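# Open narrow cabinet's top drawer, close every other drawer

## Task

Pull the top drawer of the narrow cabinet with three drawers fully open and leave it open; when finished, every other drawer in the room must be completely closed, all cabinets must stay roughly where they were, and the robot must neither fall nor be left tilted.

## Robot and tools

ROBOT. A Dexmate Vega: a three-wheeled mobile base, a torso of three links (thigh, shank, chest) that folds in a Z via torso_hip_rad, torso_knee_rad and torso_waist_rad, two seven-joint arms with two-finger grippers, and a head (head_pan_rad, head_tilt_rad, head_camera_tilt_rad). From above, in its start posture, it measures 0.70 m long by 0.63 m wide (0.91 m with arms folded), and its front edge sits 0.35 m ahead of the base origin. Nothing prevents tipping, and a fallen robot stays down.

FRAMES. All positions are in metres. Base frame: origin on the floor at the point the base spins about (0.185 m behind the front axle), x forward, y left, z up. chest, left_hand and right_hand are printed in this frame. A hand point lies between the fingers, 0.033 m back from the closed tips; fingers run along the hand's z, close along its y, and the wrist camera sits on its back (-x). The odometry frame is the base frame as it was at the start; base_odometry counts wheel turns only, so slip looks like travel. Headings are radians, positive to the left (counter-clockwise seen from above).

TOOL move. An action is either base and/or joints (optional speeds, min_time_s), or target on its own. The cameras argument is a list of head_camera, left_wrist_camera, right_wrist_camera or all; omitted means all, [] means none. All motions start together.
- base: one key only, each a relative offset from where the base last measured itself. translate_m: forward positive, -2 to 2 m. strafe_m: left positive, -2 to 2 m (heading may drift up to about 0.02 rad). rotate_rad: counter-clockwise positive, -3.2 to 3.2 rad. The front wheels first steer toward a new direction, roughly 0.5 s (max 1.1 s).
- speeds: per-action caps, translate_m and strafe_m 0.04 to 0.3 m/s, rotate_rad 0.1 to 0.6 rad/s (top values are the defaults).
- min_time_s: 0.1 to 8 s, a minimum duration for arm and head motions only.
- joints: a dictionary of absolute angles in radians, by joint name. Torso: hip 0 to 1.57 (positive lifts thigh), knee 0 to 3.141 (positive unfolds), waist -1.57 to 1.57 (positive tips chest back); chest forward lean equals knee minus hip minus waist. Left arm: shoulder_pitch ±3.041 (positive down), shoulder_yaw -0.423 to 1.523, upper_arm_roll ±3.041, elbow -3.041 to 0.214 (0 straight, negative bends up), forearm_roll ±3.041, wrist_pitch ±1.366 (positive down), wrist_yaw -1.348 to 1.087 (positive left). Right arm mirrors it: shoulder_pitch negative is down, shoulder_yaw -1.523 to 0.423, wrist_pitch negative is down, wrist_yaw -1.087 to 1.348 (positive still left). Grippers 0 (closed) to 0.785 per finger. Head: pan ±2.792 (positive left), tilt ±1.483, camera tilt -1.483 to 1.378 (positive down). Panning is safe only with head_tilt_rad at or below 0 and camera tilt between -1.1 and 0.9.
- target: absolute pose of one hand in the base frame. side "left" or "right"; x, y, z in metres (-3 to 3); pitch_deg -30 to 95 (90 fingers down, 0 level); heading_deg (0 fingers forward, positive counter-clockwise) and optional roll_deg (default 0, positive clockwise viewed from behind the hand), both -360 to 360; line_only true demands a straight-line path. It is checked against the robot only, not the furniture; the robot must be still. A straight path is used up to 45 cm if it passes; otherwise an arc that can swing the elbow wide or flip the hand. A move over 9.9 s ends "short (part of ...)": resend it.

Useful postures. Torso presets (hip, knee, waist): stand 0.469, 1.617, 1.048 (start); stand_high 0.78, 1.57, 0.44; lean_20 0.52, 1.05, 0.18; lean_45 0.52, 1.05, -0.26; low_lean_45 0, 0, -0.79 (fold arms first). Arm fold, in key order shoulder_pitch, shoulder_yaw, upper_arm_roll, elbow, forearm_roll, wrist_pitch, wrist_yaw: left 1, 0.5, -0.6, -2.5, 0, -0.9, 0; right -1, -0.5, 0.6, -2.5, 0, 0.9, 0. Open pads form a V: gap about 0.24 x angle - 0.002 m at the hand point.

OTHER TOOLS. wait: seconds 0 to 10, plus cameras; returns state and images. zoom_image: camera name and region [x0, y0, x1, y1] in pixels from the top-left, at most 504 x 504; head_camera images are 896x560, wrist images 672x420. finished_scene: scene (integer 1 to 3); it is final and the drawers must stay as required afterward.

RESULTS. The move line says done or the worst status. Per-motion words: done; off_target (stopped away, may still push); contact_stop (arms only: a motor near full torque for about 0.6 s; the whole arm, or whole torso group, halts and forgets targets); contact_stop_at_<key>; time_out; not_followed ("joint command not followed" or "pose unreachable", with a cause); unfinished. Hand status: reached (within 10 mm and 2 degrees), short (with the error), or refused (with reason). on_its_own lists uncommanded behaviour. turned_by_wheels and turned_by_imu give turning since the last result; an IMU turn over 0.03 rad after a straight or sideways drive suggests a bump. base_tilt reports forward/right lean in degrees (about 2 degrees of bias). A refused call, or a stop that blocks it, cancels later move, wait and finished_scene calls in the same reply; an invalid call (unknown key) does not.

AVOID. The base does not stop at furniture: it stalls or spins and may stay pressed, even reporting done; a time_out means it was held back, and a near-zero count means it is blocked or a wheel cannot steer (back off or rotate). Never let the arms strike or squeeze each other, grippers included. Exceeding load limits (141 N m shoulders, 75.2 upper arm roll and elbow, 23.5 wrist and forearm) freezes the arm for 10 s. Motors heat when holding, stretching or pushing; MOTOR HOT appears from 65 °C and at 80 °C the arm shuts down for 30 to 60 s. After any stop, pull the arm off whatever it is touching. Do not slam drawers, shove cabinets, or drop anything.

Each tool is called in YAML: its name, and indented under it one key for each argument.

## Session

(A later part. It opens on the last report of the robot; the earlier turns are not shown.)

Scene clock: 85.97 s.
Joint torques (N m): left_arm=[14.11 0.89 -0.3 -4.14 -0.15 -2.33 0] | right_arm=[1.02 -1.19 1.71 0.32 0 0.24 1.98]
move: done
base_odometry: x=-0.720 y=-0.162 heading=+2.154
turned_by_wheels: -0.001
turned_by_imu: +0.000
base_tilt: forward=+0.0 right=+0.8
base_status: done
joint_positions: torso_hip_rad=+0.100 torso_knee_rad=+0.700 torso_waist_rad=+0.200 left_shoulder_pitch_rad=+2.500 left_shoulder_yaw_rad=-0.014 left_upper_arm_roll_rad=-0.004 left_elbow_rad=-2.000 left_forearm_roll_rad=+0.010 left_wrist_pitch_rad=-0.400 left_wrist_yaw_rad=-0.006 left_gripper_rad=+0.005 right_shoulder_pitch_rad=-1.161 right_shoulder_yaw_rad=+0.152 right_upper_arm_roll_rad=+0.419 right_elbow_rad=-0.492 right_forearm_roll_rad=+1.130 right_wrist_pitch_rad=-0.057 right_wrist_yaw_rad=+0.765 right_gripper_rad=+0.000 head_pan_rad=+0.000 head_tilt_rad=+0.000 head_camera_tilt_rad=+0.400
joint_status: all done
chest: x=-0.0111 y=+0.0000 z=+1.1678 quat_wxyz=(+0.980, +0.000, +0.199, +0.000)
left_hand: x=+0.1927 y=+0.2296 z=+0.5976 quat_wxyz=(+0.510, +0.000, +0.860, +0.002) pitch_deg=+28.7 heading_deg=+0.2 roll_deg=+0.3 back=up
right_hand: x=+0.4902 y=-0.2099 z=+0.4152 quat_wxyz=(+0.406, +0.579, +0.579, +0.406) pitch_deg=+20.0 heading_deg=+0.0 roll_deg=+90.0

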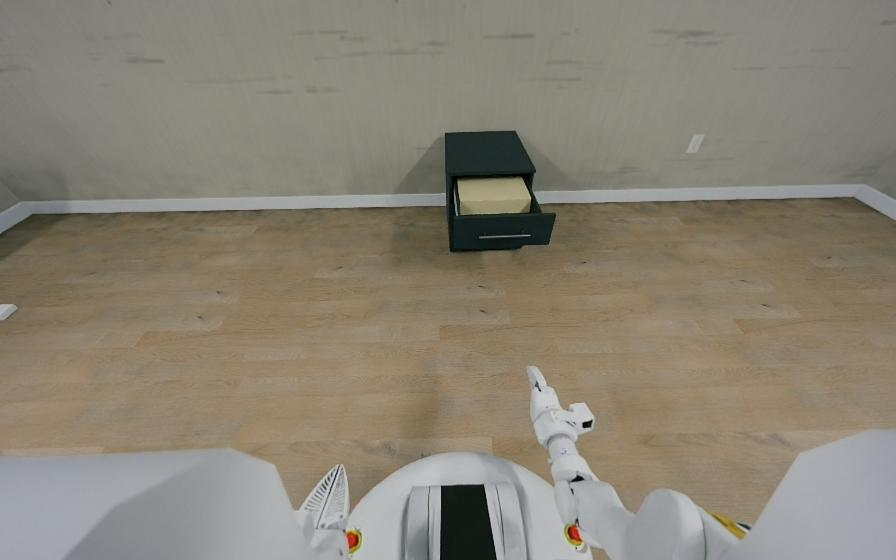

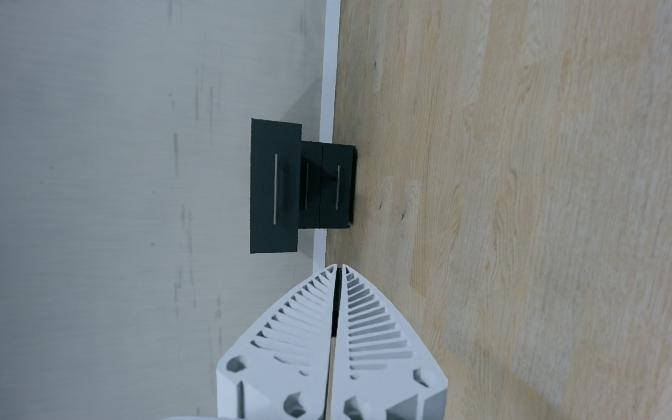

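move:
  base: {"rotate_rad": -3.14}
  joints: {"head_camera_tilt_rad": 0.1}
  cameras: ["head_camera"]

Scene clock: 93.13 s.
Joint torques (N m): left_arm=[13.63 -1.37 -1.14 -5.04 0.01 -2.55 0.03] | right_arm=[1.17 -1.08 1.87 -1.58 -0.1 -0.62 1.99]
move: done
base_odometry: x=-0.721 y=-0.159 heading=-0.995
turned_by_wheels: -3.149
turned_by_imu: -3.132
base_tilt: forward=+0.0 right=+0.7
base_status: done
joint_positions: torso_hip_rad=+0.100 torso_knee_rad=+0.700 torso_waist_rad=+0.200 left_shoulder_pitch_rad=+2.500 left_shoulder_yaw_rad=-0.014 left_upper_arm_roll_rad=-0.004 left_elbow_rad=-2.000 left_forearm_roll_rad=+0.010 left_wrist_pitch_rad=-0.400 left_wrist_yaw_rad=-0.006 left_gripper_rad=+0.005 right_shoulder_pitch_rad=-1.161 right_shoulder_yaw_rad=+0.152 right_upper_arm_roll_rad=+0.419 right_elbow_rad=-0.492 right_forearm_roll_rad=+1.130 right_wrist_pitch_rad=-0.057 right_wrist_yaw_rad=+0.765 right_gripper_rad=+0.000 head_pan_rad=+0.000 head_tilt_rad=+0.000 head_camera_tilt_rad=+0.100
joint_status: all done
chest: x=-0.0111 y=+0.0000 z=+1.1678 quat_wxyz=(+0.980, +0.000, +0.199, +0.000)
left_hand: x=+0.1927 y=+0.2296 z=+0.5976 quat_wxyz=(+0.510, +0.000, +0.860, +0.002) pitch_deg=+28.7 heading_deg=+0.2 roll_deg=+0.3 back=up
right_hand: x=+0.4902 y=-0.2099 z=+0.4152 quat_wxyz=(+0.406, +0.579, +0.579, +0.406) pitch_deg=+20.0 heading_deg=+0.0 roll_deg=+90.0

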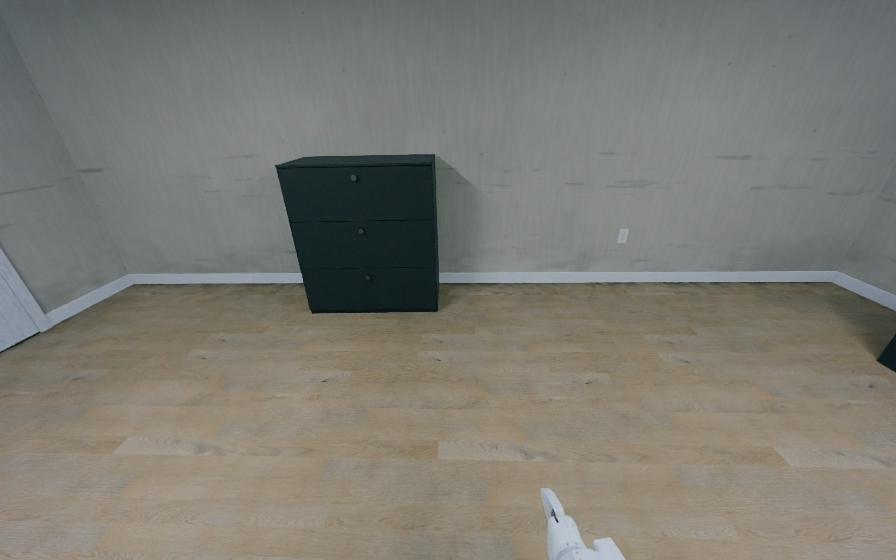

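zoom_image:
  camera: "head_camera"
  region: [260, 140, 460, 330]

Scaled by 2.520 (camera's finer frame: 960x600).

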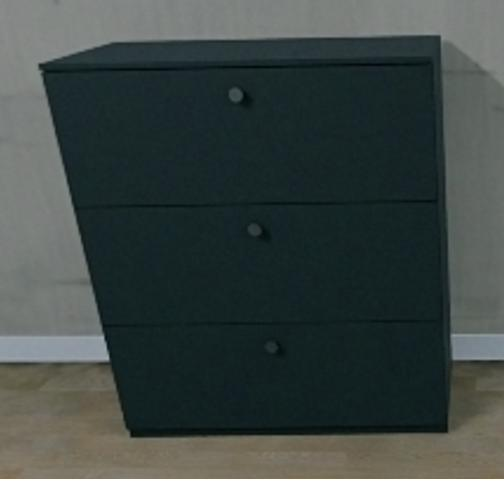

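move:
  base: {"strafe_m": 0.32}
  joints: {"torso_hip_rad": 0.469, "torso_knee_rad": 1.617, "torso_waist_rad": 1.048, "head_camera_tilt_rad": 0.3}
  cameras: []

move:
  joints: {"right_shoulder_pitch_rad": -2.194, "right_shoulder_yaw_rad": 0, "right_upper_arm_roll_rad": 0, "right_elbow_rad": -1.112, "right_forearm_roll_rad": 0, "right_wrist_pitch_rad": 0.493, "right_wrist_yaw_rad": 0, "left_gripper_rad": 0.4}
  cameras: ["head_camera", "left_wrist_camera"]

Scene clock: 98.57 s.
Joint torques (N m): left_arm=[8.01 -0.31 -0.6 -6.04 0.01 -2.08 -0.14] | right_arm=[8.77 -1.13 1.47 -3.2 -0.08 0.12 2.02]
move: done
base_odometry: x=-0.455 y=+0.015 heading=-0.987
turned_by_wheels: +0.008
turned_by_imu: +0.004
base_tilt: forward=+0.1 right=+0.7
base_status: done
joint_positions: torso_hip_rad=+0.469 torso_knee_rad=+1.617 torso_waist_rad=+1.048 left_shoulder_pitch_rad=+2.500 left_shoulder_yaw_rad=-0.014 left_upper_arm_roll_rad=-0.004 left_elbow_rad=-2.000 left_forearm_roll_rad=+0.010 left_wrist_pitch_rad=-0.400 left_wrist_yaw_rad=-0.006 left_gripper_rad=+0.005 right_shoulder_pitch_rad=-1.161 right_shoulder_yaw_rad=+0.152 right_upper_arm_roll_rad=+0.419 right_elbow_rad=-0.492 right_forearm_roll_rad=+1.130 right_wrist_pitch_rad=-0.057 right_wrist_yaw_rad=+0.765 right_gripper_rad=+0.000 head_pan_rad=+0.000 head_tilt_rad=+0.000 head_camera_tilt_rad=+0.300
joint_status: all done
chest: x=-0.0110 y=+0.0000 z=+1.4155 quat_wxyz=(+0.999, +0.000, +0.050, +0.000)
left_hand: x=+0.3521 y=+0.2296 z=+0.9310 quat_wxyz=(+0.633, +0.000, +0.774, +0.002) pitch_deg=+11.5 heading_deg=+0.2 roll_deg=+0.2 back=up
right_hand: x=+0.6902 y=-0.2099 z=+0.8445 quat_wxyz=(+0.488, +0.512, +0.512, +0.488) pitch_deg=+2.8 heading_deg=+0.0 roll_deg=+90.0

Scene clock: 103.67 s.
Joint torques (N m): left_arm=[8.63 0.08 -1.33 -6.65 0.18 -2.65 -0.02] | right_arm=[-15.76 -2.56 -2.94 -2.67 -0.25 2.93 -0.3]
move: done
base_odometry: x=-0.455 y=+0.015 heading=-0.987
turned_by_wheels: +0.000
turned_by_imu: +0.000
base_tilt: forward=+0.0 right=+0.7
base_status: not commanded
joint_positions: torso_hip_rad=+0.469 torso_knee_rad=+1.617 torso_waist_rad=+1.048 left_shoulder_pitch_rad=+2.500 left_shoulder_yaw_rad=-0.014 left_upper_arm_roll_rad=-0.004 left_elbow_rad=-2.000 left_forearm_roll_rad=+0.010 left_wrist_pitch_rad=-0.400 left_wrist_yaw_rad=-0.006 left_gripper_rad=+0.400 right_shoulder_pitch_rad=-2.190 right_shoulder_yaw_rad=+0.001 right_upper_arm_roll_rad=+0.002 right_elbow_rad=-1.109 right_forearm_roll_rad=+0.004 right_wrist_pitch_rad=+0.491 right_wrist_yaw_rad=+0.003 right_gripper_rad=+0.000 head_pan_rad=+0.000 head_tilt_rad=+0.000 head_camera_tilt_rad=+0.300
joint_status: all done
chest: x=-0.0111 y=+0.0000 z=+1.4155 quat_wxyz=(+0.999, +0.000, +0.050, +0.000)
left_hand: x=+0.3521 y=+0.2296 z=+0.9310 quat_wxyz=(+0.633, +0.000, +0.774, +0.002) pitch_deg=+11.5 heading_deg=+0.2 roll_deg=+0.2 back=up
right_hand: x=+0.2092 y=-0.2303 z=+0.6089 quat_wxyz=(+0.426, +0.002, +0.905, +0.000) pitch_deg=+39.6 heading_deg=-0.1 roll_deg=+0.2 back=up

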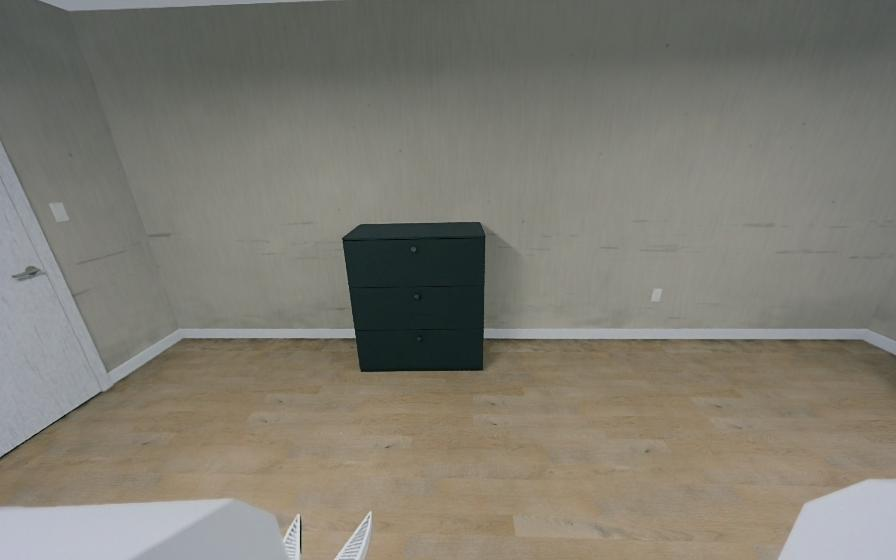

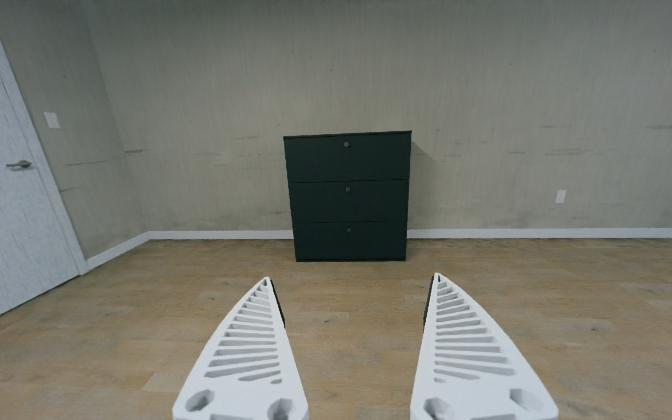

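move:
  target: {"side": "left", "x": 0.55, "y": 0.22, "z": 0.88, "pitch_deg": 0, "heading_deg": 0, "roll_deg": 0}
  cameras: []

move:
  base: {"translate_m": 1.0}
  joints: {"head_camera_tilt_rad": 0.5}
  cameras: ["head_camera", "left_wrist_camera"]

Scene clock: 104.17 s.
Joint torques (N m): left_arm=[7.97 0.4 -0.92 -6.35 0.1 -2.4 -0.12] | right_arm=[-16.28 -3.44 -3.8 -4.03 -0.13 3.05 -0.61]
move: refused
base_odometry: x=-0.455 y=+0.015 heading=-0.987
turned_by_wheels: +0.000
turned_by_imu: +0.000
base_tilt: forward=+0.0 right=+0.8
base_status: not commanded
joint_positions: torso_hip_rad=+0.469 torso_knee_rad=+1.617 torso_waist_rad=+1.048 left_shoulder_pitch_rad=+2.500 left_shoulder_yaw_rad=-0.014 left_upper_arm_roll_rad=-0.004 left_elbow_rad=-2.000 left_forearm_roll_rad=+0.010 left_wrist_pitch_rad=-0.400 left_wrist_yaw_rad=-0.006 left_gripper_rad=+0.400 right_shoulder_pitch_rad=-2.193 right_shoulder_yaw_rad=+0.000 right_upper_arm_roll_rad=+0.001 right_elbow_rad=-1.111 right_forearm_roll_rad=+0.001 right_wrist_pitch_rad=+0.492 right_wrist_yaw_rad=+0.001 right_gripper_rad=+0.000 head_pan_rad=+0.000 head_tilt_rad=+0.000 head_camera_tilt_rad=+0.300
joint_status: not commanded
chest: x=-0.0111 y=+0.0000 z=+1.4155 quat_wxyz=(+0.999, +0.000, +0.050, +0.000)
left_hand: x=+0.3521 y=+0.2296 z=+0.9310 quat_wxyz=(+0.633, +0.000, +0.774, +0.002) pitch_deg=+11.5 heading_deg=+0.2 roll_deg=+0.2 back=up
left_hand_status: refused: neither the straight line nor an arc passes: the line comes too near the robot; the best arc brings the left forearm within 1.9 cm of the chest (limit 2.0). Nothing moved.
right_hand: x=+0.2084 y=-0.2298 z=+0.6095 quat_wxyz=(+0.426, +0.001, +0.904, +0.000) pitch_deg=+39.5 heading_deg=+0.0 roll_deg=+0.1 back=up

not run: a stop came earlier in this reply.

move:
  joints: {"left_shoulder_pitch_rad": 1.9, "left_elbow_rad": -1.7, "left_wrist_pitch_rad": -0.3}
  cameras: []

move:
  target: {"side": "left", "x": 0.55, "y": 0.22, "z": 0.88, "pitch_deg": 0, "heading_deg": 0, "roll_deg": 0}
  cameras: []

move:
  base: {"translate_m": 1.0}
  joints: {"head_camera_tilt_rad": 0.5}
  cameras: ["head_camera", "left_wrist_camera"]

Scene clock: 107.87 s.
Joint torques (N m): left_arm=[-13.41 -0.2 -1.9 -5.91 0.08 -2.26 -0.23] | right_arm=[-16.12 -3.64 -3.59 -4.1 -0.08 2.89 -0.37]
move: done
base_odometry: x=-0.455 y=+0.015 heading=-0.987
turned_by_wheels: +0.000
turned_by_imu: +0.000
base_tilt: forward=+0.1 right=+0.7
base_status: not commanded
joint_positions: torso_hip_rad=+0.469 torso_knee_rad=+1.617 torso_waist_rad=+1.048 left_shoulder_pitch_rad=+1.904 left_shoulder_yaw_rad=-0.014 left_upper_arm_roll_rad=-0.004 left_elbow_rad=-1.702 left_forearm_roll_rad=+0.010 left_wrist_pitch_rad=-0.301 left_wrist_yaw_rad=-0.006 left_gripper_rad=+0.400 right_shoulder_pitch_rad=-2.194 right_shoulder_yaw_rad=+0.000 right_upper_arm_roll_rad=+0.000 right_elbow_rad=-1.112 right_forearm_roll_rad=+0.000 right_wrist_pitch_rad=+0.493 right_wrist_yaw_rad=+0.000 right_gripper_rad=+0.000 head_pan_rad=+0.000 head_tilt_rad=+0.000 head_camera_tilt_rad=+0.300
joint_status: all done
chest: x=-0.0111 y=+0.0000 z=+1.4155 quat_wxyz=(+0.999, +0.000, +0.050, +0.000)
left_hand: x=+0.5691 y=+0.2274 z=+0.9819 quat_wxyz=(+0.707, -0.001, +0.708, +0.000) pitch_deg=+0.1 heading_deg=+0.1 roll_deg=-0.1 back=up
right_hand: x=+0.2081 y=-0.2296 z=+0.6097 quat_wxyz=(+0.427, +0.000, +0.904, +0.000) pitch_deg=+39.5 heading_deg=+0.0 roll_deg=+0.0 back=up

Scene clock: 108.17 s.
Joint torques (N m): left_arm=[-13.56 -1.62 -1.08 -6.71 0.26 -2.21 -0.2] | right_arm=[-16.24 -3.32 -3.42 -4.83 -0.24 2.89 -0.5]
move: refused
base_odometry: x=-0.455 y=+0.015 heading=-0.987
turned_by_wheels: +0.000
turned_by_imu: +0.000
base_tilt: forward=+0.0 right=+0.8
base_status: not commanded
joint_positions: torso_hip_rad=+0.469 torso_knee_rad=+1.617 torso_waist_rad=+1.048 left_shoulder_pitch_rad=+1.902 left_shoulder_yaw_rad=-0.014 left_upper_arm_roll_rad=-0.004 left_elbow_rad=-1.701 left_forearm_roll_rad=+0.010 left_wrist_pitch_rad=-0.300 left_wrist_yaw_rad=-0.006 left_gripper_rad=+0.400 right_shoulder_pitch_rad=-2.194 right_shoulder_yaw_rad=+0.000 right_upper_arm_roll_rad=+0.000 right_elbow_rad=-1.112 right_forearm_roll_rad=+0.000 right_wrist_pitch_rad=+0.493 right_wrist_yaw_rad=+0.000 right_gripper_rad=+0.000 head_pan_rad=+0.000 head_tilt_rad=+0.000 head_camera_tilt_rad=+0.300
joint_status: not commanded
chest: x=-0.0111 y=+0.0000 z=+1.4155 quat_wxyz=(+0.999, +0.000, +0.050, +0.000)
left_hand: x=+0.5698 y=+0.2273 z=+0.9822 quat_wxyz=(+0.707, -0.001, +0.708, +0.000) pitch_deg=+0.1 heading_deg=+0.1 roll_deg=-0.1 back=up
left_hand_status: refused: the arm stands too near the robot already: the left forearm within 1.9 cm of the chest (limit 2.0). Nothing moved. Move it clear with "joints".
right_hand: x=+0.2081 y=-0.2296 z=+0.6097 quat_wxyz=(+0.427, +0.000, +0.904, +0.000) pitch_deg=+39.5 heading_deg=+0.0 roll_deg=+0.0 back=up

not run: a stop came earlier in this reply.

move:
  joints: {"left_shoulder_pitch_rad": 1.75, "left_elbow_rad": -1.4, "left_wrist_pitch_rad": -0.45}
  cameras: []

move:
  target: {"side": "left", "x": 0.55, "y": 0.22, "z": 0.88, "pitch_deg": 0, "heading_deg": 0, "roll_deg": 0}
  cameras: []

move:
  base: {"translate_m": 1.0}
  joints: {"head_camera_tilt_rad": 0.5}
  cameras: ["head_camera", "left_wrist_camera"]

Scene clock: 110.87 s.
Joint torques (N m): left_arm=[-16.59 -0.33 -1.28 -5.9 0.21 -3.42 -0.23] | right_arm=[-16.22 -2.37 -3.49 -4.13 0.04 2.99 -0.37]
move: done
base_odometry: x=-0.455 y=+0.015 heading=-0.987
turned_by_wheels: +0.000
turned_by_imu: +0.000
base_tilt: forward=+0.0 right=+0.7
base_status: not commanded
joint_positions: torso_hip_rad=+0.469 torso_knee_rad=+1.617 torso_waist_rad=+1.048 left_shoulder_pitch_rad=+1.752 left_shoulder_yaw_rad=-0.014 left_upper_arm_roll_rad=-0.004 left_elbow_rad=-1.404 left_forearm_roll_rad=+0.010 left_wrist_pitch_rad=-0.448 left_wrist_yaw_rad=-0.006 left_gripper_rad=+0.400 right_shoulder_pitch_rad=-2.194 right_shoulder_yaw_rad=+0.000 right_upper_arm_roll_rad=+0.000 right_elbow_rad=-1.112 right_forearm_roll_rad=+0.000 right_wrist_pitch_rad=+0.493 right_wrist_yaw_rad=+0.000 right_gripper_rad=+0.000 head_pan_rad=+0.000 head_tilt_rad=+0.000 head_camera_tilt_rad=+0.300
joint_status: all done
chest: x=-0.0111 y=+0.0000 z=+1.4155 quat_wxyz=(+0.999, +0.000, +0.050, +0.000)
left_hand: x=+0.5975 y=+0.2248 z=+0.9396 quat_wxyz=(+0.707, -0.001, +0.707, -0.002) pitch_deg=+0.1 heading_deg=-0.1 roll_deg=-0.2 back=up
right_hand: x=+0.2081 y=-0.2296 z=+0.6097 quat_wxyz=(+0.427, +0.000, +0.904, +0.000) pitch_deg=+39.5 heading_deg=+0.0 roll_deg=+0.0 back=up

Scene clock: 113.60 s.
Joint torques (N m): left_arm=[-13.41 4.49 -0.09 -3.76 0.33 -2.85 0.21] | right_arm=[-15.9 -2.95 -3.43 -3.5 -0.15 2.74 -0.46]
move: done
base_odometry: x=-0.455 y=+0.015 heading=-0.987
turned_by_wheels: +0.000
turned_by_imu: +0.000
base_tilt: forward=+0.1 right=+0.7
base_status: not commanded
joint_positions: torso_hip_rad=+0.469 torso_knee_rad=+1.617 torso_waist_rad=+1.048 left_shoulder_pitch_rad=+1.691 left_shoulder_yaw_rad=+0.232 left_upper_arm_roll_rad=+0.349 left_elbow_rad=-1.089 left_forearm_roll_rad=-0.190 left_wrist_pitch_rad=-0.762 left_wrist_yaw_rad=+0.262 left_gripper_rad=+0.400 right_shoulder_pitch_rad=-2.194 right_shoulder_yaw_rad=+0.000 right_upper_arm_roll_rad=+0.000 right_elbow_rad=-1.112 right_forearm_roll_rad=+0.000 right_wrist_pitch_rad=+0.493 right_wrist_yaw_rad=+0.000 right_gripper_rad=+0.000 head_pan_rad=+0.000 head_tilt_rad=+0.000 head_camera_tilt_rad=+0.300
joint_status: not commanded
chest: x=-0.0111 y=+0.0000 z=+1.4155 quat_wxyz=(+0.999, +0.000, +0.050, +0.000)
left_hand: x=+0.5506 y=+0.2194 z=+0.8806 quat_wxyz=(+0.707, +0.000, +0.707, +0.000) pitch_deg=+0.0 heading_deg=+0.0 roll_deg=+0.0 back=up
left_hand_status: reached (checked arc [the straight line was blocked; over the whole arc the hand travels 0.09 m to end 0.08 m from its start, up to 0.02 m off the straight line; left_upper_arm_roll_rad turns most, 0.36 rad; on the way or at its end the hand turns up to 1 deg from its attitude at the start], planned for 1.5 s): 1 mm and 0.0 deg off.
right_hand: x=+0.2081 y=-0.2296 z=+0.6097 quat_wxyz=(+0.427, +0.000, +0.904, +0.000) pitch_deg=+39.5 heading_deg=+0.0 roll_deg=+0.0 back=up

Scene clock: 119.10 s.
Joint torques (N m): left_arm=[-15.18 2.86 -0.64 -5.38 0.3 -2.78 0.24] | right_arm=[-14.65 -3.2 -3.2 -3.19 -0.03 2.62 -0.25]
move: done
base_odometry: x=+0.096 y=-0.819 heading=-0.988
turned_by_wheels: -0.001
turned_by_imu: -0.003
base_tilt: forward=+0.0 right=+0.8
base_status: done
joint_positions: torso_hip_rad=+0.469 torso_knee_rad=+1.617 torso_waist_rad=+1.048 left_shoulder_pitch_rad=+1.690 left_shoulder_yaw_rad=+0.234 left_upper_arm_roll_rad=+0.353 left_elbow_rad=-1.085 left_forearm_roll_rad=-0.192 left_wrist_pitch_rad=-0.765 left_wrist_yaw_rad=+0.265 left_gripper_rad=+0.400 right_shoulder_pitch_rad=-2.194 right_shoulder_yaw_rad=+0.000 right_upper_arm_roll_rad=+0.000 right_elbow_rad=-1.112 right_forearm_roll_rad=+0.000 right_wrist_pitch_rad=+0.493 right_wrist_yaw_rad=+0.000 right_gripper_rad=+0.000 head_pan_rad=+0.000 head_tilt_rad=+0.000 head_camera_tilt_rad=+0.500
joint_status: all done
chest: x=-0.0111 y=+0.0000 z=+1.4155 quat_wxyz=(+0.999, +0.000, +0.050, +0.000)
left_hand: x=+0.5499 y=+0.2201 z=+0.8799 quat_wxyz=(+0.707, +0.000, +0.707, +0.000) pitch_deg=+0.0 heading_deg=+0.0 roll_deg=+0.0 back=up
right_hand: x=+0.2081 y=-0.2296 z=+0.6097 quat_wxyz=(+0.427, +0.000, +0.904, +0.000) pitch_deg=+39.5 heading_deg=+0.0 roll_deg=+0.0 back=up

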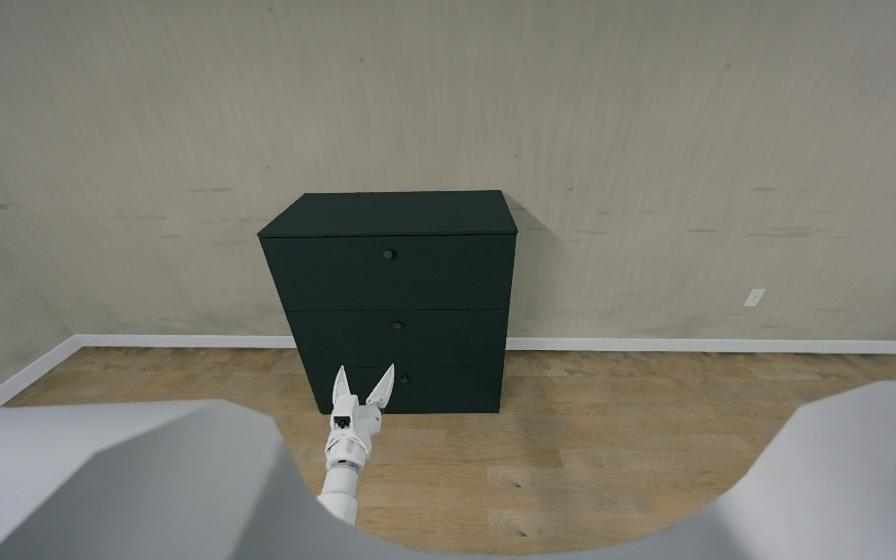

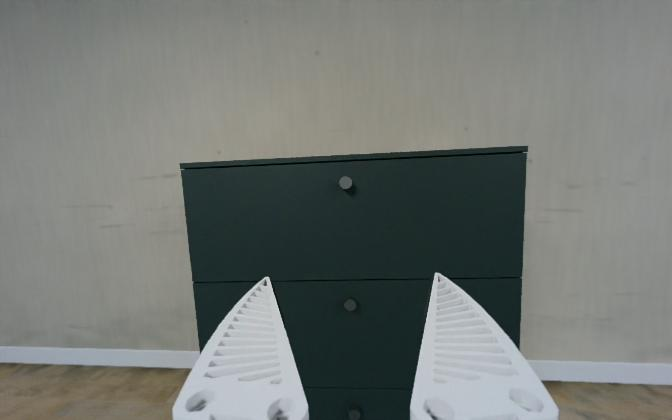

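move:
  target: {"side": "left", "x": 0.55, "y": 0.205, "z": 0.925, "pitch_deg": 0, "heading_deg": 0, "roll_deg": 0}
  cameras: []

move:
  base: {"translate_m": 0.3}
  speeds: {"translate_m": 0.15}
  cameras: ["head_camera", "left_wrist_camera"]

Scene clock: 122.20 s.
Joint torques (N m): left_arm=[-2.78 3.48 -6.78 -6.96 0.84 -2.45 0.05] | right_arm=[-14.41 -2.92 -3.26 -3.54 0.03 3.24 -0.16]
move: done
base_odometry: x=+0.096 y=-0.819 heading=-0.988
turned_by_wheels: +0.000
turned_by_imu: +0.000
base_tilt: forward=+0.1 right=+0.7
base_status: not commanded
joint_positions: torso_hip_rad=+0.469 torso_knee_rad=+1.617 torso_waist_rad=+1.048 left_shoulder_pitch_rad=+1.800 left_shoulder_yaw_rad=+0.282 left_upper_arm_roll_rad=+0.342 left_elbow_rad=-1.414 left_forearm_roll_rad=-0.166 left_wrist_pitch_rad=-0.559 left_wrist_yaw_rad=+0.329 left_gripper_rad=+0.400 right_shoulder_pitch_rad=-2.194 right_shoulder_yaw_rad=+0.000 right_upper_arm_roll_rad=+0.000 right_elbow_rad=-1.112 right_forearm_roll_rad=+0.000 right_wrist_pitch_rad=+0.493 right_wrist_yaw_rad=+0.000 right_gripper_rad=+0.000 head_pan_rad=+0.000 head_tilt_rad=+0.000 head_camera_tilt_rad=+0.500
joint_status: not commanded
chest: x=-0.0111 y=+0.0000 z=+1.4155 quat_wxyz=(+0.999, +0.000, +0.050, +0.000)
left_hand: x=+0.5500 y=+0.2050 z=+0.9243 quat_wxyz=(+0.707, +0.000, +0.707, +0.000) pitch_deg=+0.0 heading_deg=+0.0 roll_deg=+0.0 back=up
left_hand_status: reached (straight line, planned for 1.4 s): 1 mm and 0.0 deg off.
right_hand: x=+0.2081 y=-0.2296 z=+0.6097 quat_wxyz=(+0.427, +0.000, +0.904, +0.000) pitch_deg=+39.5 heading_deg=+0.0 roll_deg=+0.0 back=up

Scene clock: 125.37 s.
Joint torques (N m): left_arm=[-3.75 3.18 -6.07 -7.96 0.96 -3.26 0.2] | right_arm=[-13.92 -2.62 -3.06 -3.71 -0.09 2.85 -0.37]
move: done
base_odometry: x=+0.262 y=-1.070 heading=-0.989
turned_by_wheels: -0.001
turned_by_imu: -0.001
base_tilt: forward=+0.1 right=+0.8
base_status: done
joint_positions: torso_hip_rad=+0.469 torso_knee_rad=+1.617 torso_waist_rad=+1.048 left_shoulder_pitch_rad=+1.801 left_shoulder_yaw_rad=+0.283 left_upper_arm_roll_rad=+0.341 left_elbow_rad=-1.418 left_forearm_roll_rad=-0.166 left_wrist_pitch_rad=-0.556 left_wrist_yaw_rad=+0.330 left_gripper_rad=+0.400 right_shoulder_pitch_rad=-2.194 right_shoulder_yaw_rad=+0.000 right_upper_arm_roll_rad=+0.000 right_elbow_rad=-1.112 right_forearm_roll_rad=+0.000 right_wrist_pitch_rad=+0.493 right_wrist_yaw_rad=+0.000 right_gripper_rad=+0.000 head_pan_rad=+0.000 head_tilt_rad=+0.000 head_camera_tilt_rad=+0.500
joint_status: not commanded
chest: x=-0.0111 y=+0.0000 z=+1.4155 quat_wxyz=(+0.999, +0.000, +0.050, +0.000)
left_hand: x=+0.5500 y=+0.2048 z=+0.9249 quat_wxyz=(+0.707, +0.000, +0.707, +0.000) pitch_deg=+0.0 heading_deg=+0.0 roll_deg=+0.0 back=up
right_hand: x=+0.2081 y=-0.2296 z=+0.6098 quat_wxyz=(+0.427, +0.000, +0.904, +0.000) pitch_deg=+39.5 heading_deg=+0.0 roll_deg=+0.0 back=up

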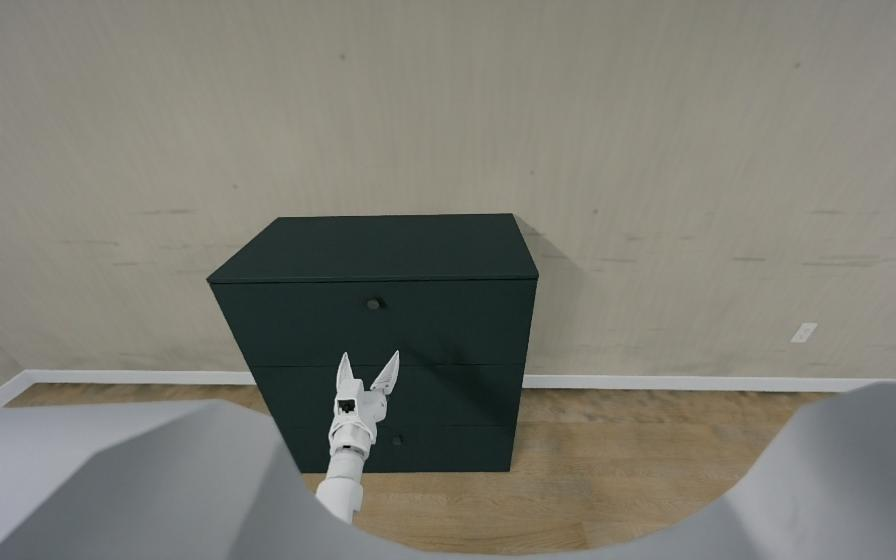

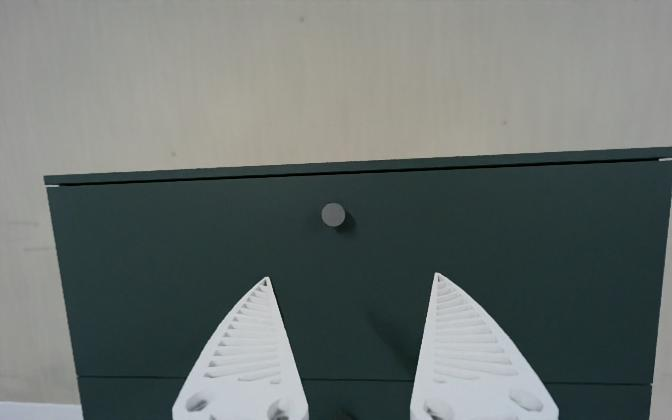

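move:
  target: {"side": "left", "x": 0.55, "y": 0.212, "z": 0.945, "pitch_deg": 0, "heading_deg": 0, "roll_deg": 0}
  cameras: []

move:
  base: {"translate_m": 0.11}
  speeds: {"translate_m": 0.1}
  cameras: ["head_camera", "left_wrist_camera"]

Scene clock: 127.93 s.
Joint torques (N m): left_arm=[-4.64 3.69 -6.79 -8.26 0.39 -2.17 0.06] | right_arm=[-14.32 -2.1 -3.37 -2.71 0.09 2.97 -0.37]
move: done
base_odometry: x=+0.262 y=-1.070 heading=-0.989
turned_by_wheels: +0.000
turned_by_imu: +0.000
base_tilt: forward=+0.1 right=+0.8
base_status: not commanded
joint_positions: torso_hip_rad=+0.469 torso_knee_rad=+1.617 torso_waist_rad=+1.048 left_shoulder_pitch_rad=+1.842 left_shoulder_yaw_rad=+0.316 left_upper_arm_roll_rad=+0.320 left_elbow_rad=-1.534 left_forearm_roll_rad=-0.183 left_wrist_pitch_rad=-0.487 left_wrist_yaw_rad=+0.331 left_gripper_rad=+0.400 right_shoulder_pitch_rad=-2.194 right_shoulder_yaw_rad=+0.000 right_upper_arm_roll_rad=+0.000 right_elbow_rad=-1.112 right_forearm_roll_rad=+0.000 right_wrist_pitch_rad=+0.493 right_wrist_yaw_rad=+0.000 right_gripper_rad=+0.000 head_pan_rad=+0.000 head_tilt_rad=+0.000 head_camera_tilt_rad=+0.500
joint_status: not commanded
chest: x=-0.0111 y=+0.0000 z=+1.4155 quat_wxyz=(+0.999, +0.000, +0.050, +0.000)
left_hand: x=+0.5500 y=+0.2116 z=+0.9442 quat_wxyz=(+0.707, +0.000, +0.707, +0.000) pitch_deg=+0.0 heading_deg=+0.0 roll_deg=+0.0 back=up
left_hand_status: reached (straight line, planned for 0.7 s): 1 mm and 0.0 deg off.
right_hand: x=+0.2081 y=-0.2296 z=+0.6098 quat_wxyz=(+0.427, +0.000, +0.904, +0.000) pitch_deg=+39.5 heading_deg=+0.0 roll_deg=+0.0 back=up

Scene clock: 130.03 s.
Joint torques (N m): left_arm=[-3.62 2.44 -6.92 -7.26 0.23 -1.95 0.26] | right_arm=[-14.06 -2.73 -2.75 -3.87 -0.15 1.91 -0.17]
move: done
base_odometry: x=+0.322 y=-1.161 heading=-0.989
turned_by_wheels: -0.001
turned_by_imu: -0.001
base_tilt: forward=+0.1 right=+0.8
base_status: done
joint_positions: torso_hip_rad=+0.469 torso_knee_rad=+1.617 torso_waist_rad=+1.048 left_shoulder_pitch_rad=+1.843 left_shoulder_yaw_rad=+0.317 left_upper_arm_roll_rad=+0.320 left_elbow_rad=-1.538 left_forearm_roll_rad=-0.184 left_wrist_pitch_rad=-0.484 left_wrist_yaw_rad=+0.331 left_gripper_rad=+0.400 right_shoulder_pitch_rad=-2.194 right_shoulder_yaw_rad=+0.000 right_upper_arm_roll_rad=+0.000 right_elbow_rad=-1.112 right_forearm_roll_rad=+0.000 right_wrist_pitch_rad=+0.493 right_wrist_yaw_rad=+0.000 right_gripper_rad=+0.000 head_pan_rad=+0.000 head_tilt_rad=+0.000 head_camera_tilt_rad=+0.500
joint_status: not commanded
chest: x=-0.0111 y=+0.0000 z=+1.4155 quat_wxyz=(+0.999, +0.000, +0.050, +0.000)
left_hand: x=+0.5500 y=+0.2118 z=+0.9449 quat_wxyz=(+0.707, +0.000, +0.707, +0.000) pitch_deg=+0.0 heading_deg=+0.0 roll_deg=+0.0 back=up
right_hand: x=+0.2081 y=-0.2296 z=+0.6098 quat_wxyz=(+0.427, +0.000, +0.904, +0.000) pitch_deg=+39.5 heading_deg=+0.0 roll_deg=+0.0 back=up

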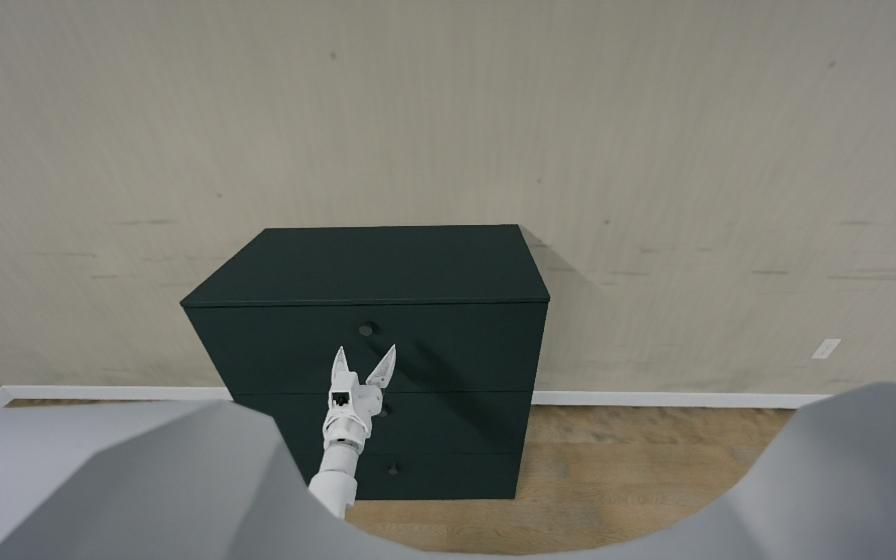

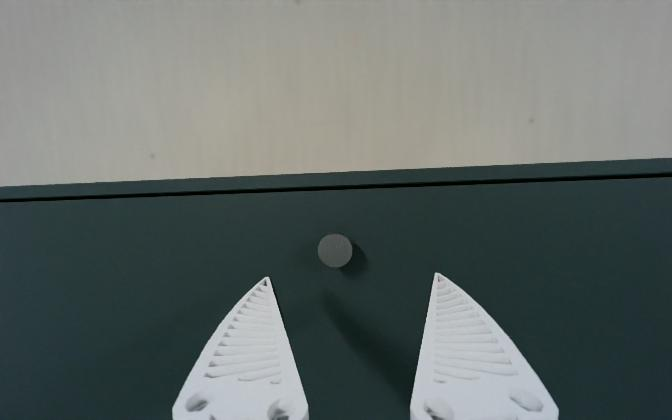

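move:
  base: {"translate_m": 0.065}
  speeds: {"translate_m": 0.06}
  cameras: ["head_camera", "left_wrist_camera"]

Scene clock: 132.50 s.
Joint torques (N m): left_arm=[-3.43 4.09 -5.46 -7.24 0.64 -2.32 0.03] | right_arm=[-13.04 -2.43 -3.09 -3.64 0.02 2.55 -0.22]
move: done
base_odometry: x=+0.358 y=-1.216 heading=-0.990
turned_by_wheels: -0.001
turned_by_imu: -0.001
base_tilt: forward=+0.0 right=+0.8
base_status: done
joint_positions: torso_hip_rad=+0.469 torso_knee_rad=+1.617 torso_waist_rad=+1.048 left_shoulder_pitch_rad=+1.843 left_shoulder_yaw_rad=+0.317 left_upper_arm_roll_rad=+0.320 left_elbow_rad=-1.538 left_forearm_roll_rad=-0.184 left_wrist_pitch_rad=-0.484 left_wrist_yaw_rad=+0.331 left_gripper_rad=+0.400 right_shoulder_pitch_rad=-2.194 right_shoulder_yaw_rad=+0.000 right_upper_arm_roll_rad=+0.000 right_elbow_rad=-1.112 right_forearm_roll_rad=+0.000 right_wrist_pitch_rad=+0.493 right_wrist_yaw_rad=+0.000 right_gripper_rad=+0.000 head_pan_rad=+0.000 head_tilt_rad=+0.000 head_camera_tilt_rad=+0.500
joint_status: not commanded
chest: x=-0.0110 y=+0.0000 z=+1.4155 quat_wxyz=(+0.999, +0.000, +0.050, +0.000)
left_hand: x=+0.5500 y=+0.2118 z=+0.9448 quat_wxyz=(+0.707, +0.000, +0.707, +0.000) pitch_deg=+0.0 heading_deg=+0.0 roll_deg=+0.0 back=up
right_hand: x=+0.2081 y=-0.2296 z=+0.6097 quat_wxyz=(+0.427, +0.000, +0.904, +0.000) pitch_deg=+39.5 heading_deg=+0.0 roll_deg=+0.0 back=up

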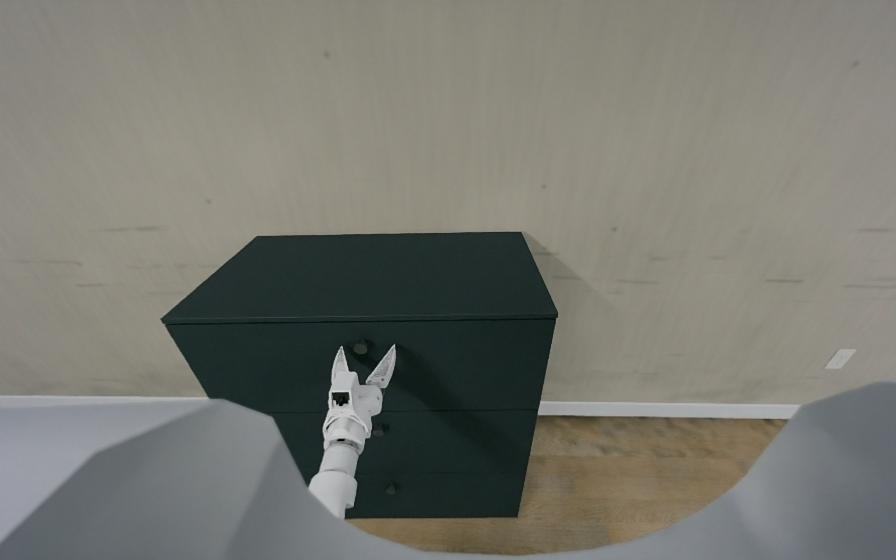

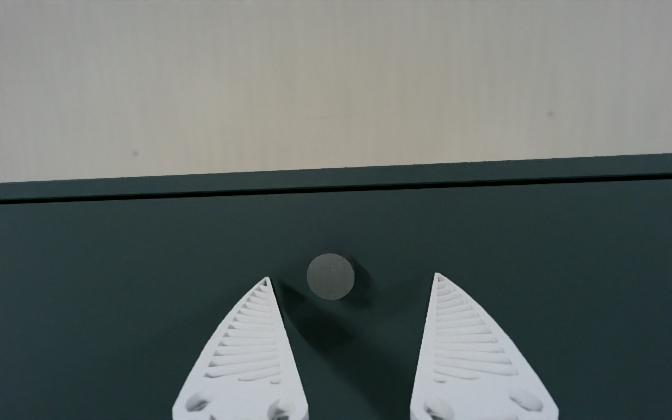

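move:
  target: {"side": "left", "x": 0.55, "y": 0.226, "z": 0.942, "pitch_deg": 0, "heading_deg": 0, "roll_deg": 0}
  cameras: []

move:
  base: {"translate_m": 0.022}
  speeds: {"translate_m": 0.05}
  cameras: ["head_camera", "left_wrist_camera"]

Scene clock: 133.90 s.
Joint torques (N m): left_arm=[-1.15 4.07 -6.7 -6.58 0.39 -2.18 -0.14] | right_arm=[-13.35 -2.77 -3.18 -3.79 -0.12 2.51 -0.39]
move: done
base_odometry: x=+0.358 y=-1.216 heading=-0.990
turned_by_wheels: +0.000
turned_by_imu: +0.000
base_tilt: forward=+0.0 right=+0.7
base_status: not commanded
joint_positions: torso_hip_rad=+0.469 torso_knee_rad=+1.617 torso_waist_rad=+1.048 left_shoulder_pitch_rad=+1.843 left_shoulder_yaw_rad=+0.332 left_upper_arm_roll_rad=+0.306 left_elbow_rad=-1.522 left_forearm_roll_rad=-0.207 left_wrist_pitch_rad=-0.502 left_wrist_yaw_rad=+0.311 left_gripper_rad=+0.400 right_shoulder_pitch_rad=-2.194 right_shoulder_yaw_rad=+0.000 right_upper_arm_roll_rad=+0.000 right_elbow_rad=-1.112 right_forearm_roll_rad=+0.000 right_wrist_pitch_rad=+0.493 right_wrist_yaw_rad=+0.000 right_gripper_rad=+0.000 head_pan_rad=+0.000 head_tilt_rad=+0.000 head_camera_tilt_rad=+0.500
joint_status: not commanded
chest: x=-0.0110 y=+0.0000 z=+1.4155 quat_wxyz=(+0.999, +0.000, +0.050, +0.000)
left_hand: x=+0.5500 y=+0.2238 z=+0.9422 quat_wxyz=(+0.707, +0.000, +0.707, +0.000) pitch_deg=+0.0 heading_deg=+0.0 roll_deg=+0.0 back=up
left_hand_status: reached (straight line, planned for 0.3 s): 2 mm and 0.0 deg off.
right_hand: x=+0.2081 y=-0.2296 z=+0.6097 quat_wxyz=(+0.427, +0.000, +0.904, +0.000) pitch_deg=+39.5 heading_deg=+0.0 roll_deg=+0.0 back=up

Scene clock: 135.30 s.
Joint torques (N m): left_arm=[-43.2 4.99 -20.81 -11.7 -1.56 -1.79 0.83] | right_arm=[-12.83 -3.65 -3.58 -3.86 -0.07 3.32 -0.19]
move: done
base_odometry: x=+0.370 y=-1.234 heading=-0.990
turned_by_wheels: +0.000
turned_by_imu: +0.000
base_tilt: forward=+0.0 right=+0.8
base_status: done
joint_positions: torso_hip_rad=+0.469 torso_knee_rad=+1.617 torso_waist_rad=+1.048 left_shoulder_pitch_rad=+1.845 left_shoulder_yaw_rad=+0.334 left_upper_arm_roll_rad=+0.304 left_elbow_rad=-1.518 left_forearm_roll_rad=-0.210 left_wrist_pitch_rad=-0.505 left_wrist_yaw_rad=+0.307 left_gripper_rad=+0.400 right_shoulder_pitch_rad=-2.194 right_shoulder_yaw_rad=+0.000 right_upper_arm_roll_rad=+0.000 right_elbow_rad=-1.112 right_forearm_roll_rad=+0.000 right_wrist_pitch_rad=+0.493 right_wrist_yaw_rad=+0.000 right_gripper_rad=+0.000 head_pan_rad=+0.000 head_tilt_rad=+0.000 head_camera_tilt_rad=+0.500
joint_status: not commanded
chest: x=-0.0119 y=+0.0000 z=+1.4155 quat_wxyz=(+0.999, +0.000, +0.050, +0.000)
left_hand: x=+0.5487 y=+0.2250 z=+0.9412 quat_wxyz=(+0.707, +0.001, +0.708, -0.001) pitch_deg=+0.1 heading_deg=-0.1 roll_deg=+0.0 back=up
right_hand: x=+0.2080 y=-0.2296 z=+0.6100 quat_wxyz=(+0.427, +0.000, +0.904, +0.000) pitch_deg=+39.4 heading_deg=+0.0 roll_deg=+0.0 back=up

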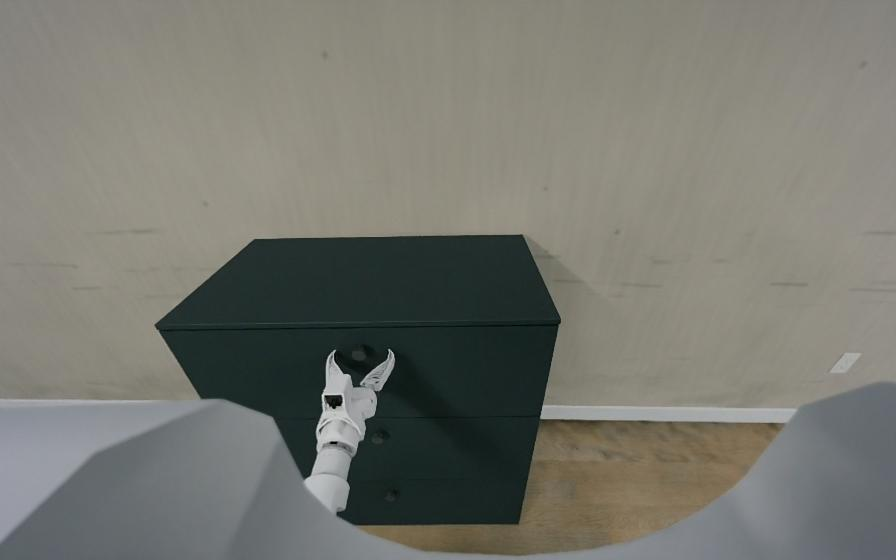

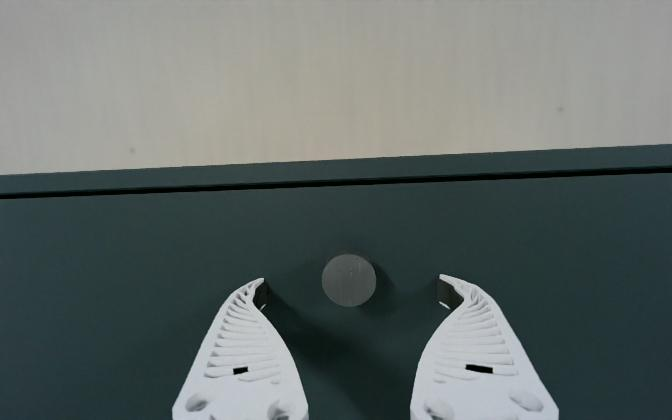

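move:
  base: {"translate_m": -0.016}
  speeds: {"translate_m": 0.05}
  cameras: ["left_wrist_camera"]

move:
  joints: {"left_gripper_rad": 0.03}
  cameras: ["head_camera", "left_wrist_camera"]

Scene clock: 136.77 s.
Joint torques (N m): left_arm=[-12.2 4.11 -7.64 -6.39 0.57 -1.95 0.08] | right_arm=[-12.89 -2.51 -3.23 -2.78 -0.04 2.36 -0.49]
move: done
base_odometry: x=+0.362 y=-1.220 heading=-0.991
turned_by_wheels: -0.001
turned_by_imu: -0.001
base_tilt: forward=+0.0 right=+0.7
base_status: done
joint_positions: torso_hip_rad=+0.469 torso_knee_rad=+1.617 torso_waist_rad=+1.048 left_shoulder_pitch_rad=+1.844 left_shoulder_yaw_rad=+0.334 left_upper_arm_roll_rad=+0.303 left_elbow_rad=-1.519 left_forearm_roll_rad=-0.211 left_wrist_pitch_rad=-0.505 left_wrist_yaw_rad=+0.307 left_gripper_rad=+0.400 right_shoulder_pitch_rad=-2.194 right_shoulder_yaw_rad=+0.000 right_upper_arm_roll_rad=+0.000 right_elbow_rad=-1.112 right_forearm_roll_rad=+0.000 right_wrist_pitch_rad=+0.493 right_wrist_yaw_rad=+0.000 right_gripper_rad=+0.000 head_pan_rad=+0.000 head_tilt_rad=+0.000 head_camera_tilt_rad=+0.500
joint_status: not commanded
chest: x=-0.0112 y=+0.0000 z=+1.4155 quat_wxyz=(+0.999, +0.000, +0.050, +0.000)
left_hand: x=+0.5498 y=+0.2258 z=+0.9417 quat_wxyz=(+0.707, +0.000, +0.707, +0.000) pitch_deg=+0.0 heading_deg=+0.0 roll_deg=+0.0 back=up
right_hand: x=+0.2081 y=-0.2296 z=+0.6098 quat_wxyz=(+0.427, +0.000, +0.904, +0.000) pitch_deg=+39.5 heading_deg=+0.0 roll_deg=+0.0 back=up

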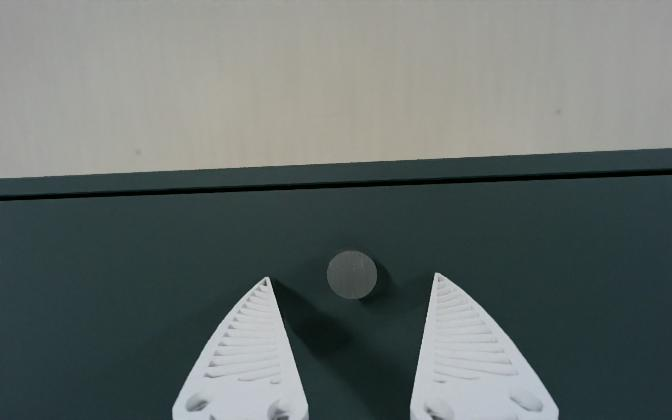

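Scene clock: 137.70 s.
Joint torques (N m): left_arm=[-12.43 2.46 -7.29 -7.8 1.05 -4.63 0.28] | right_arm=[-12.86 -2.88 -3.24 -2.74 -0.06 3.24 -0.25]
move: done
base_odometry: x=+0.362 y=-1.220 heading=-0.991
turned_by_wheels: +0.000
turned_by_imu: +0.000
base_tilt: forward=+0.0 right=+0.8
base_status: not commanded
joint_positions: torso_hip_rad=+0.469 torso_knee_rad=+1.617 torso_waist_rad=+1.048 left_shoulder_pitch_rad=+1.844 left_shoulder_yaw_rad=+0.334 left_upper_arm_roll_rad=+0.303 left_elbow_rad=-1.519 left_forearm_roll_rad=-0.211 left_wrist_pitch_rad=-0.504 left_wrist_yaw_rad=+0.307 left_gripper_rad=+0.030 right_shoulder_pitch_rad=-2.194 right_shoulder_yaw_rad=+0.000 right_upper_arm_roll_rad=+0.000 right_elbow_rad=-1.112 right_forearm_roll_rad=+0.000 right_wrist_pitch_rad=+0.493 right_wrist_yaw_rad=+0.000 right_gripper_rad=+0.000 head_pan_rad=+0.000 head_tilt_rad=+0.000 head_camera_tilt_rad=+0.500
joint_status: all done
chest: x=-0.0112 y=+0.0000 z=+1.4155 quat_wxyz=(+0.999, +0.000, +0.050, +0.000)
left_hand: x=+0.5498 y=+0.2258 z=+0.9415 quat_wxyz=(+0.707, +0.000, +0.707, +0.000) pitch_deg=+0.1 heading_deg=+0.0 roll_deg=+0.0 back=up
right_hand: x=+0.2081 y=-0.2296 z=+0.6098 quat_wxyz=(+0.427, +0.000, +0.904, +0.000) pitch_deg=+39.5 heading_deg=+0.0 roll_deg=+0.0 back=up

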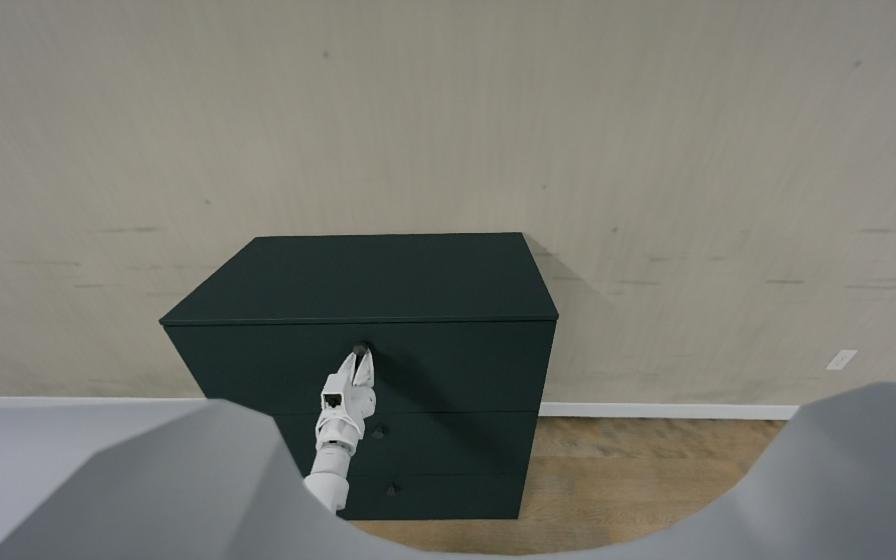

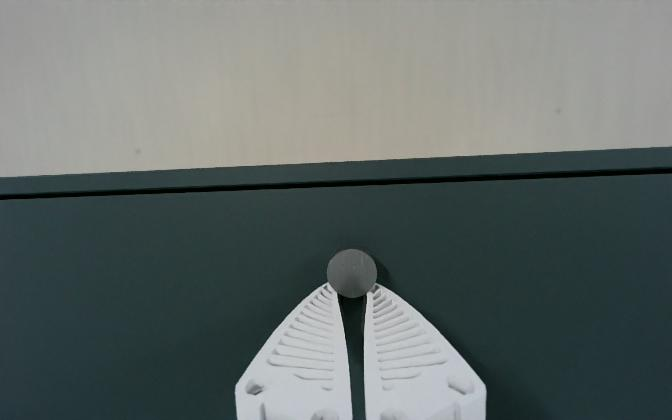

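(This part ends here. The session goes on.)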